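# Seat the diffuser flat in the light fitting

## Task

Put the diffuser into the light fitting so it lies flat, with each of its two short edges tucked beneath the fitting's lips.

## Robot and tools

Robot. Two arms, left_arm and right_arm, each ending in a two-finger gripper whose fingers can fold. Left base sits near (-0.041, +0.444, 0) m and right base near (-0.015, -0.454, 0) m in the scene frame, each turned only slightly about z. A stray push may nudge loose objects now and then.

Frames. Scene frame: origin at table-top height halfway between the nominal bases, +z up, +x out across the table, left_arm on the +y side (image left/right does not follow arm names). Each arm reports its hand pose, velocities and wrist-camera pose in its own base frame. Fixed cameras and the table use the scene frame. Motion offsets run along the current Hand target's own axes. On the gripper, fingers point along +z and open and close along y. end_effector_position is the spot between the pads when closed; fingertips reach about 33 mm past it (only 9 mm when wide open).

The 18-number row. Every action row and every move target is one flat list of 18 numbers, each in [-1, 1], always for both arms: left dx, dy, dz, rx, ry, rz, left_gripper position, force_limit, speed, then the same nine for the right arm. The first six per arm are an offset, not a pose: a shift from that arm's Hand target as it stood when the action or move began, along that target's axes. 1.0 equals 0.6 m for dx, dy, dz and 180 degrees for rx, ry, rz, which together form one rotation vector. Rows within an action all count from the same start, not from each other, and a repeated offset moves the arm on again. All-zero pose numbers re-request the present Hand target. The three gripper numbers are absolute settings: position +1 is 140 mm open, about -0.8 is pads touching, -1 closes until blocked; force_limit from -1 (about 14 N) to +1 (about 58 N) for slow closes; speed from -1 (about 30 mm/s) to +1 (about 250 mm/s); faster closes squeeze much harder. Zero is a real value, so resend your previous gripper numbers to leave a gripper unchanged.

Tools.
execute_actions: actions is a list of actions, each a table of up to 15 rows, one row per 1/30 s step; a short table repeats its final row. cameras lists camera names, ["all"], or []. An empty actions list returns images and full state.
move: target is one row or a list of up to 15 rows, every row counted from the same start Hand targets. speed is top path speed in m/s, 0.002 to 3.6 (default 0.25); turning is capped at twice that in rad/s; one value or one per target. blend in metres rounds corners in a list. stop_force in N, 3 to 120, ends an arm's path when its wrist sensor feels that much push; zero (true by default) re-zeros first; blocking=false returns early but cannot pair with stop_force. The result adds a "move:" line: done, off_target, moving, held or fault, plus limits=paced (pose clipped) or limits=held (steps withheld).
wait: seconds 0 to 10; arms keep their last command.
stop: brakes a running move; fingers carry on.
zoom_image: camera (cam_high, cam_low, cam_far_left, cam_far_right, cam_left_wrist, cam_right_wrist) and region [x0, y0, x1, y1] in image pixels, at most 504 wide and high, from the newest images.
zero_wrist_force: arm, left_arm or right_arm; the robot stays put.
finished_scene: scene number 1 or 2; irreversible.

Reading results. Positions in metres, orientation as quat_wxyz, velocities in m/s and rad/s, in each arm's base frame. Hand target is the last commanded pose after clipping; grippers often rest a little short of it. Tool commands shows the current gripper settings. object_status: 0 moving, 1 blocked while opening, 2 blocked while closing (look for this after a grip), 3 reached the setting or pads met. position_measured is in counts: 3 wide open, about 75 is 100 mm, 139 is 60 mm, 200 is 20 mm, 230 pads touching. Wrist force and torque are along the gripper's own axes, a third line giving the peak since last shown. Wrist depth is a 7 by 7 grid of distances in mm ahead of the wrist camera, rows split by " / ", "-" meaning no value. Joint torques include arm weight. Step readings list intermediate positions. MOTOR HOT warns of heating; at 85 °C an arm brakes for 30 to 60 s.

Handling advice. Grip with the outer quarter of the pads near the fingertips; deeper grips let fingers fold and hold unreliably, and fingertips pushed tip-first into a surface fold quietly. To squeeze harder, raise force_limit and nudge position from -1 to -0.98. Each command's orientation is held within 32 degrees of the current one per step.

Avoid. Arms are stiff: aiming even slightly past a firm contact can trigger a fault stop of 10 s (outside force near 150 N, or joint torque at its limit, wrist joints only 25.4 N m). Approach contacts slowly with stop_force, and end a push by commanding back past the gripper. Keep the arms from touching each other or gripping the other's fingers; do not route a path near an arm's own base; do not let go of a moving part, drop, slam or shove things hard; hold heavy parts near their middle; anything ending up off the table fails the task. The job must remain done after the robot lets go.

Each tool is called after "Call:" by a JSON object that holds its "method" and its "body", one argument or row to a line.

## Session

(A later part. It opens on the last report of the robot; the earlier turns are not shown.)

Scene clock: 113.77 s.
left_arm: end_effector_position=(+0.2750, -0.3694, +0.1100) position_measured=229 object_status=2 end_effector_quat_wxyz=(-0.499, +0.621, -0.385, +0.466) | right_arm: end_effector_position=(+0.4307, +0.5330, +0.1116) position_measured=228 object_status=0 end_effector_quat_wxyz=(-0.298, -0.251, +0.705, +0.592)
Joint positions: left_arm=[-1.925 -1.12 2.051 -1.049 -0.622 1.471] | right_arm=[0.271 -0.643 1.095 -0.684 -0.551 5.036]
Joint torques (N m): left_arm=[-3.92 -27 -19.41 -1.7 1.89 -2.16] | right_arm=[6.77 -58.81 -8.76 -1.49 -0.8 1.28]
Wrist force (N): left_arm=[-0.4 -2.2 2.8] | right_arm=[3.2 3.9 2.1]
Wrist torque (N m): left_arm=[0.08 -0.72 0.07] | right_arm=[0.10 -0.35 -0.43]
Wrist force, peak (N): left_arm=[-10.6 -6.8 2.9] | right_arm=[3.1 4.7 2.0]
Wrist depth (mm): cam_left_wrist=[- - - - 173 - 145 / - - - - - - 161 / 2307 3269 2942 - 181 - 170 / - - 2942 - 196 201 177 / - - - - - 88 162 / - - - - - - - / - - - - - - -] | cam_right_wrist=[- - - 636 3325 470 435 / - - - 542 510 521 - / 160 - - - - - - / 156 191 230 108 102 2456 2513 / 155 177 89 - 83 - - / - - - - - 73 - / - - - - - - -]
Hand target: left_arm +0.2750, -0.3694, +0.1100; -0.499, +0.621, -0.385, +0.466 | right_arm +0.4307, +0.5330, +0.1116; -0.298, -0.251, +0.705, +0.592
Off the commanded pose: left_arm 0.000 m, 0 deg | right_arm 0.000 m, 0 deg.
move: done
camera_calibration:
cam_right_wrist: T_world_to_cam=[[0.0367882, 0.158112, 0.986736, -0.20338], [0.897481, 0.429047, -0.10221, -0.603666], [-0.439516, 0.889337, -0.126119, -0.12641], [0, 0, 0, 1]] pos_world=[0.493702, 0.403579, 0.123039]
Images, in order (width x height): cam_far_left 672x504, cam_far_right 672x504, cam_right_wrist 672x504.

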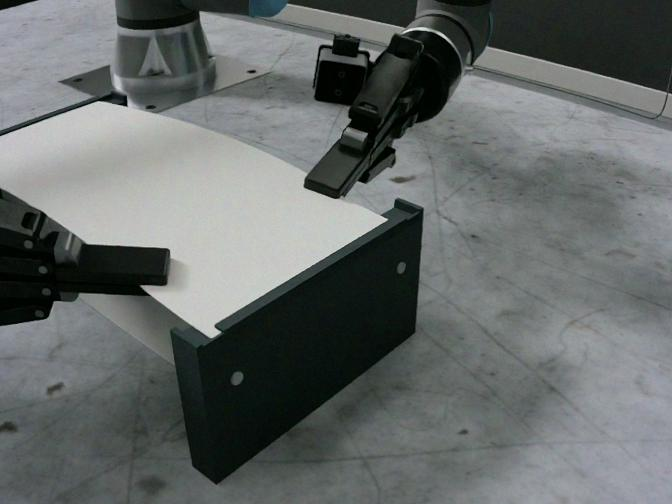

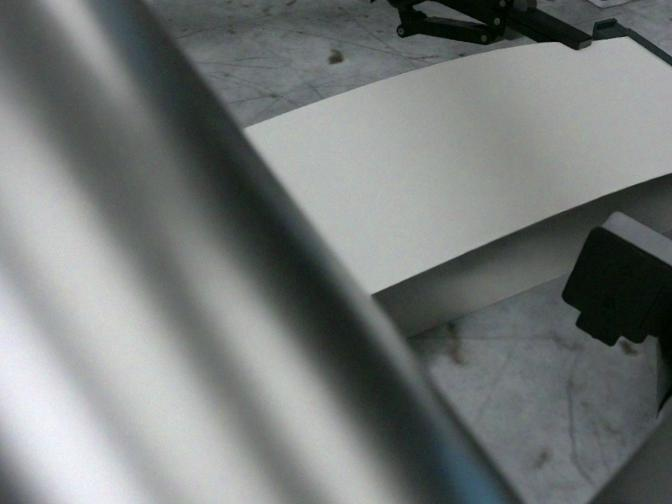

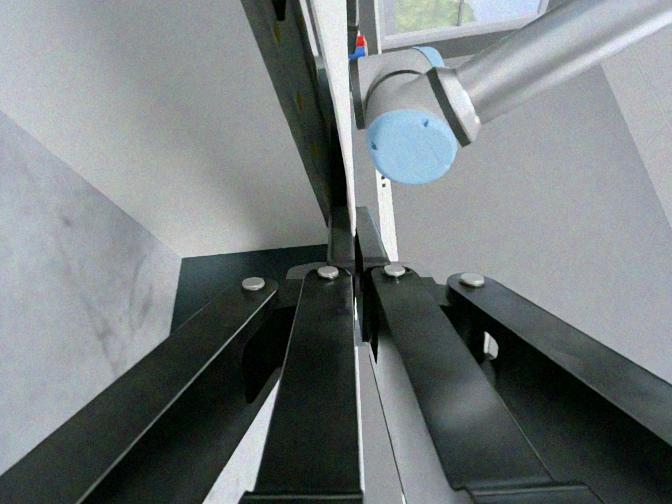

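Call:
{"method": "move", "body": {
  "target": [
    [0,0,0,0,0,0,-0.32,-0.3,-1,0,0,0,0,0,0,-0.32,-0.3,-1],
    [0,0,-0.15,0,0,0,-0.32,-0.3,-1,0,0,-0.2,0,0,0,-0.32,-0.3,-1],
    [0,-0.25,-0.15,0,0,0,-0.32,-0.3,-1,0,0,-0.25,0,0,0,-0.32,-0.3,-1]
  ],
  "speed": [0.1,0.12,0.2],
  "cameras": ["all"]
}}

Call:
{"method": "zoom_image", "body": {
  "camera": "cam_far_left",
  "region": [160, 170, 440, 380]
}}

Call:
{"method": "zoom_image", "body": {
  "camera": "cam_far_right",
  "region": [180, 90, 380, 350]
}}

Call:
{"method": "zoom_image", "body": {
  "camera": "cam_low",
  "region": [130, 240, 350, 370]
}}

Scene clock: 119.07 s.
left_arm: end_effector_position=(+0.1905, -0.3620, +0.2628) position_measured=169 object_status=3 end_effector_quat_wxyz=(-0.499, +0.621, -0.385, +0.466) | right_arm: end_effector_position=(+0.5384, +0.4303, +0.1297) position_measured=169 object_status=3 end_effector_quat_wxyz=(-0.298, -0.251, +0.705, +0.592)
Joint positions: left_arm=[-2.108 -1.365 1.886 -0.616 -0.805 1.441] | right_arm=[0.109 -0.463 0.687 -0.41 -0.709 4.979]
Joint torques (N m): left_arm=[-15.33 -33.3 -27.45 3.69 -0.9 -2.13] | right_arm=[-12.14 -49.47 -32.71 3.33 -0.91 -1.88]
Wrist force (N): left_arm=[0.8 -1.1 1.8] | right_arm=[1.4 1.0 1.1]
Wrist torque (N m): left_arm=[-0.05 -0.48 -0.23] | right_arm=[0.43 -0.32 -0.05]
Wrist force, peak (N): left_arm=[-0.4 -3.5 3.3] | right_arm=[2.9 5.1 2.0]
Wrist depth (mm): cam_left_wrist=[2083 - - 1945 2047 577 285 / 2477 2531 2200 - - 360 265 / - - 2558 2644 945 329 272 / - 2942 - 135 145 529 277 / - - - 1462 - - 82 / - - - - - - - / - - - - - - -] | cam_right_wrist=[184 - 223 346 3602 4002 567 / 180 230 270 306 641 661 - / 176 249 319 360 - - - / 173 229 299 359 128 - - / - 85 - 761 - 90 2636 / - - - 673 - - - / - - - 639 - - -]
Hand target: left_arm +0.1905, -0.3620, +0.2629; -0.499, +0.621, -0.385, +0.466 | right_arm +0.5385, +0.4303, +0.1297; -0.298, -0.251, +0.705, +0.592
Off the commanded pose: left_arm 0.000 m, 0 deg | right_arm 0.000 m, 0 deg.
move: done
camera_calibration:
cam_left_wrist: T_world_to_cam=[[0.000206217, -0.193295, -0.981141, 0.199996], [-0.578269, 0.800437, -0.157816, 0.443924], [0.815846, 0.567396, -0.111611, 0.222212], [0, 0, 0, 1]] pos_world=[0.0753756, -0.442757, 0.291084]
cam_right_wrist: T_world_to_cam=[[0.0367882, 0.158112, 0.986736, -0.208967], [0.897481, 0.429047, -0.10221, -0.654502], [-0.439516, 0.889337, -0.126119, 0.0145872], [0, 0, 0, 1]] pos_world=[0.601502, 0.300879, 0.141139]

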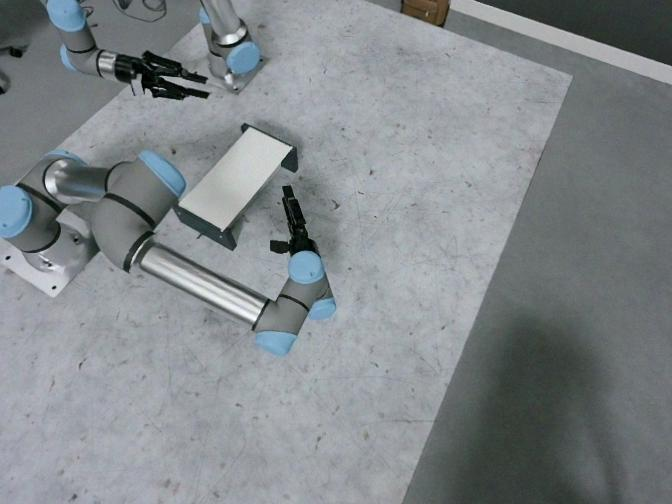

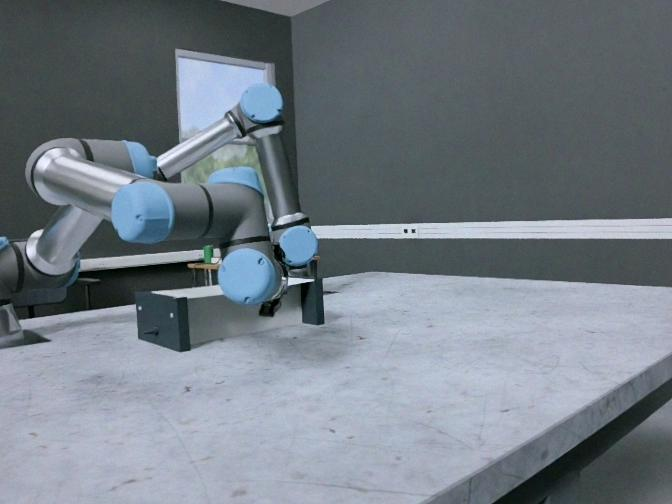

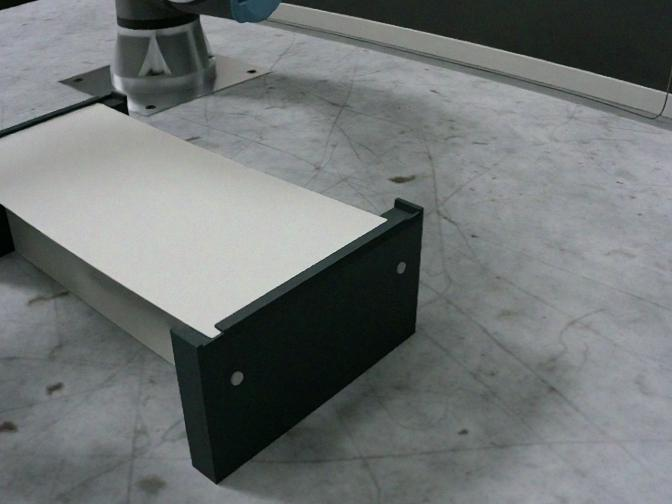

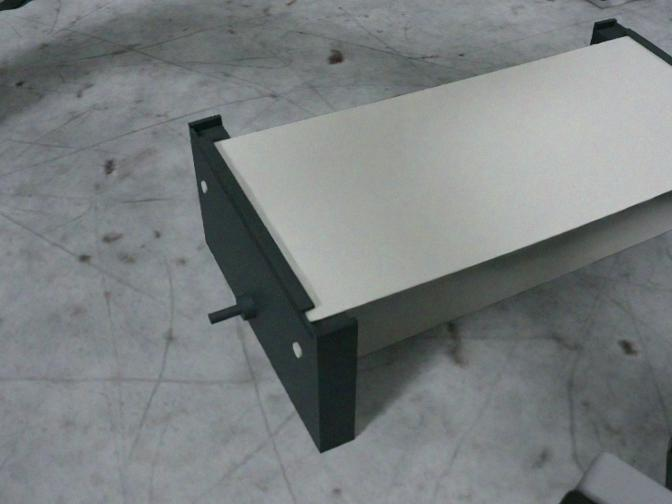

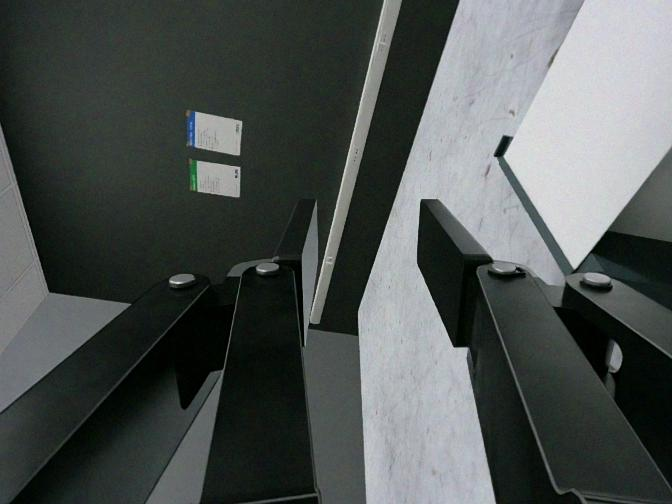

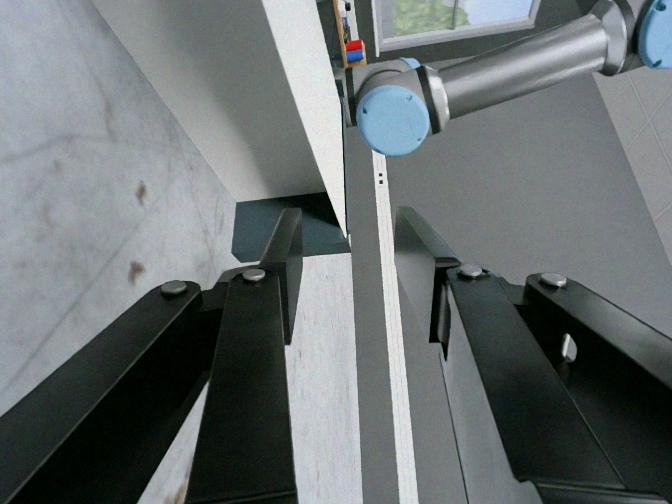

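Scaled by 1.800 from the camera's 672x504 image, which has a finer 960x720 frame.

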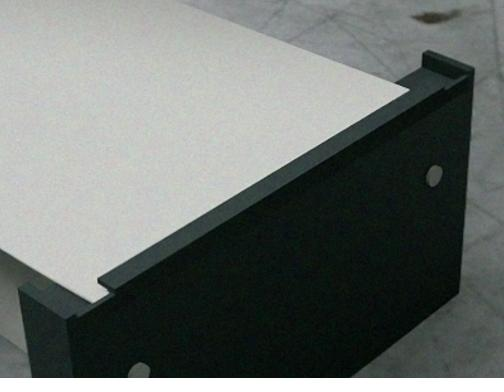

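Scaled by 1.938 from the camera's 672x504 image, which has a finer 960x720 frame.

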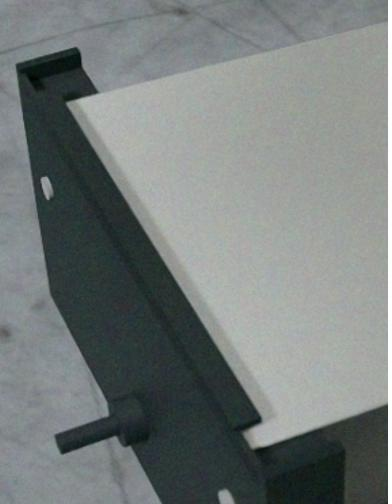

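Scaled by 2.291 from the camera's 672x504 image, which has a finer 960x720 frame.

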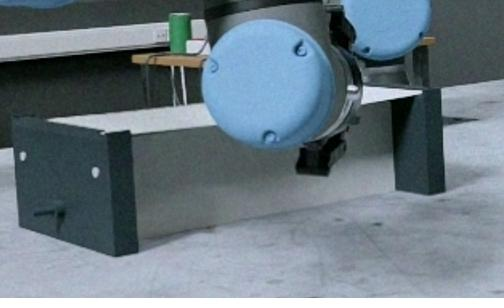

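Flat and captured at both ends.

Call:
{"method": "finished_scene", "body": {
  "scene": 1
}}

The scene is finished: the task was done.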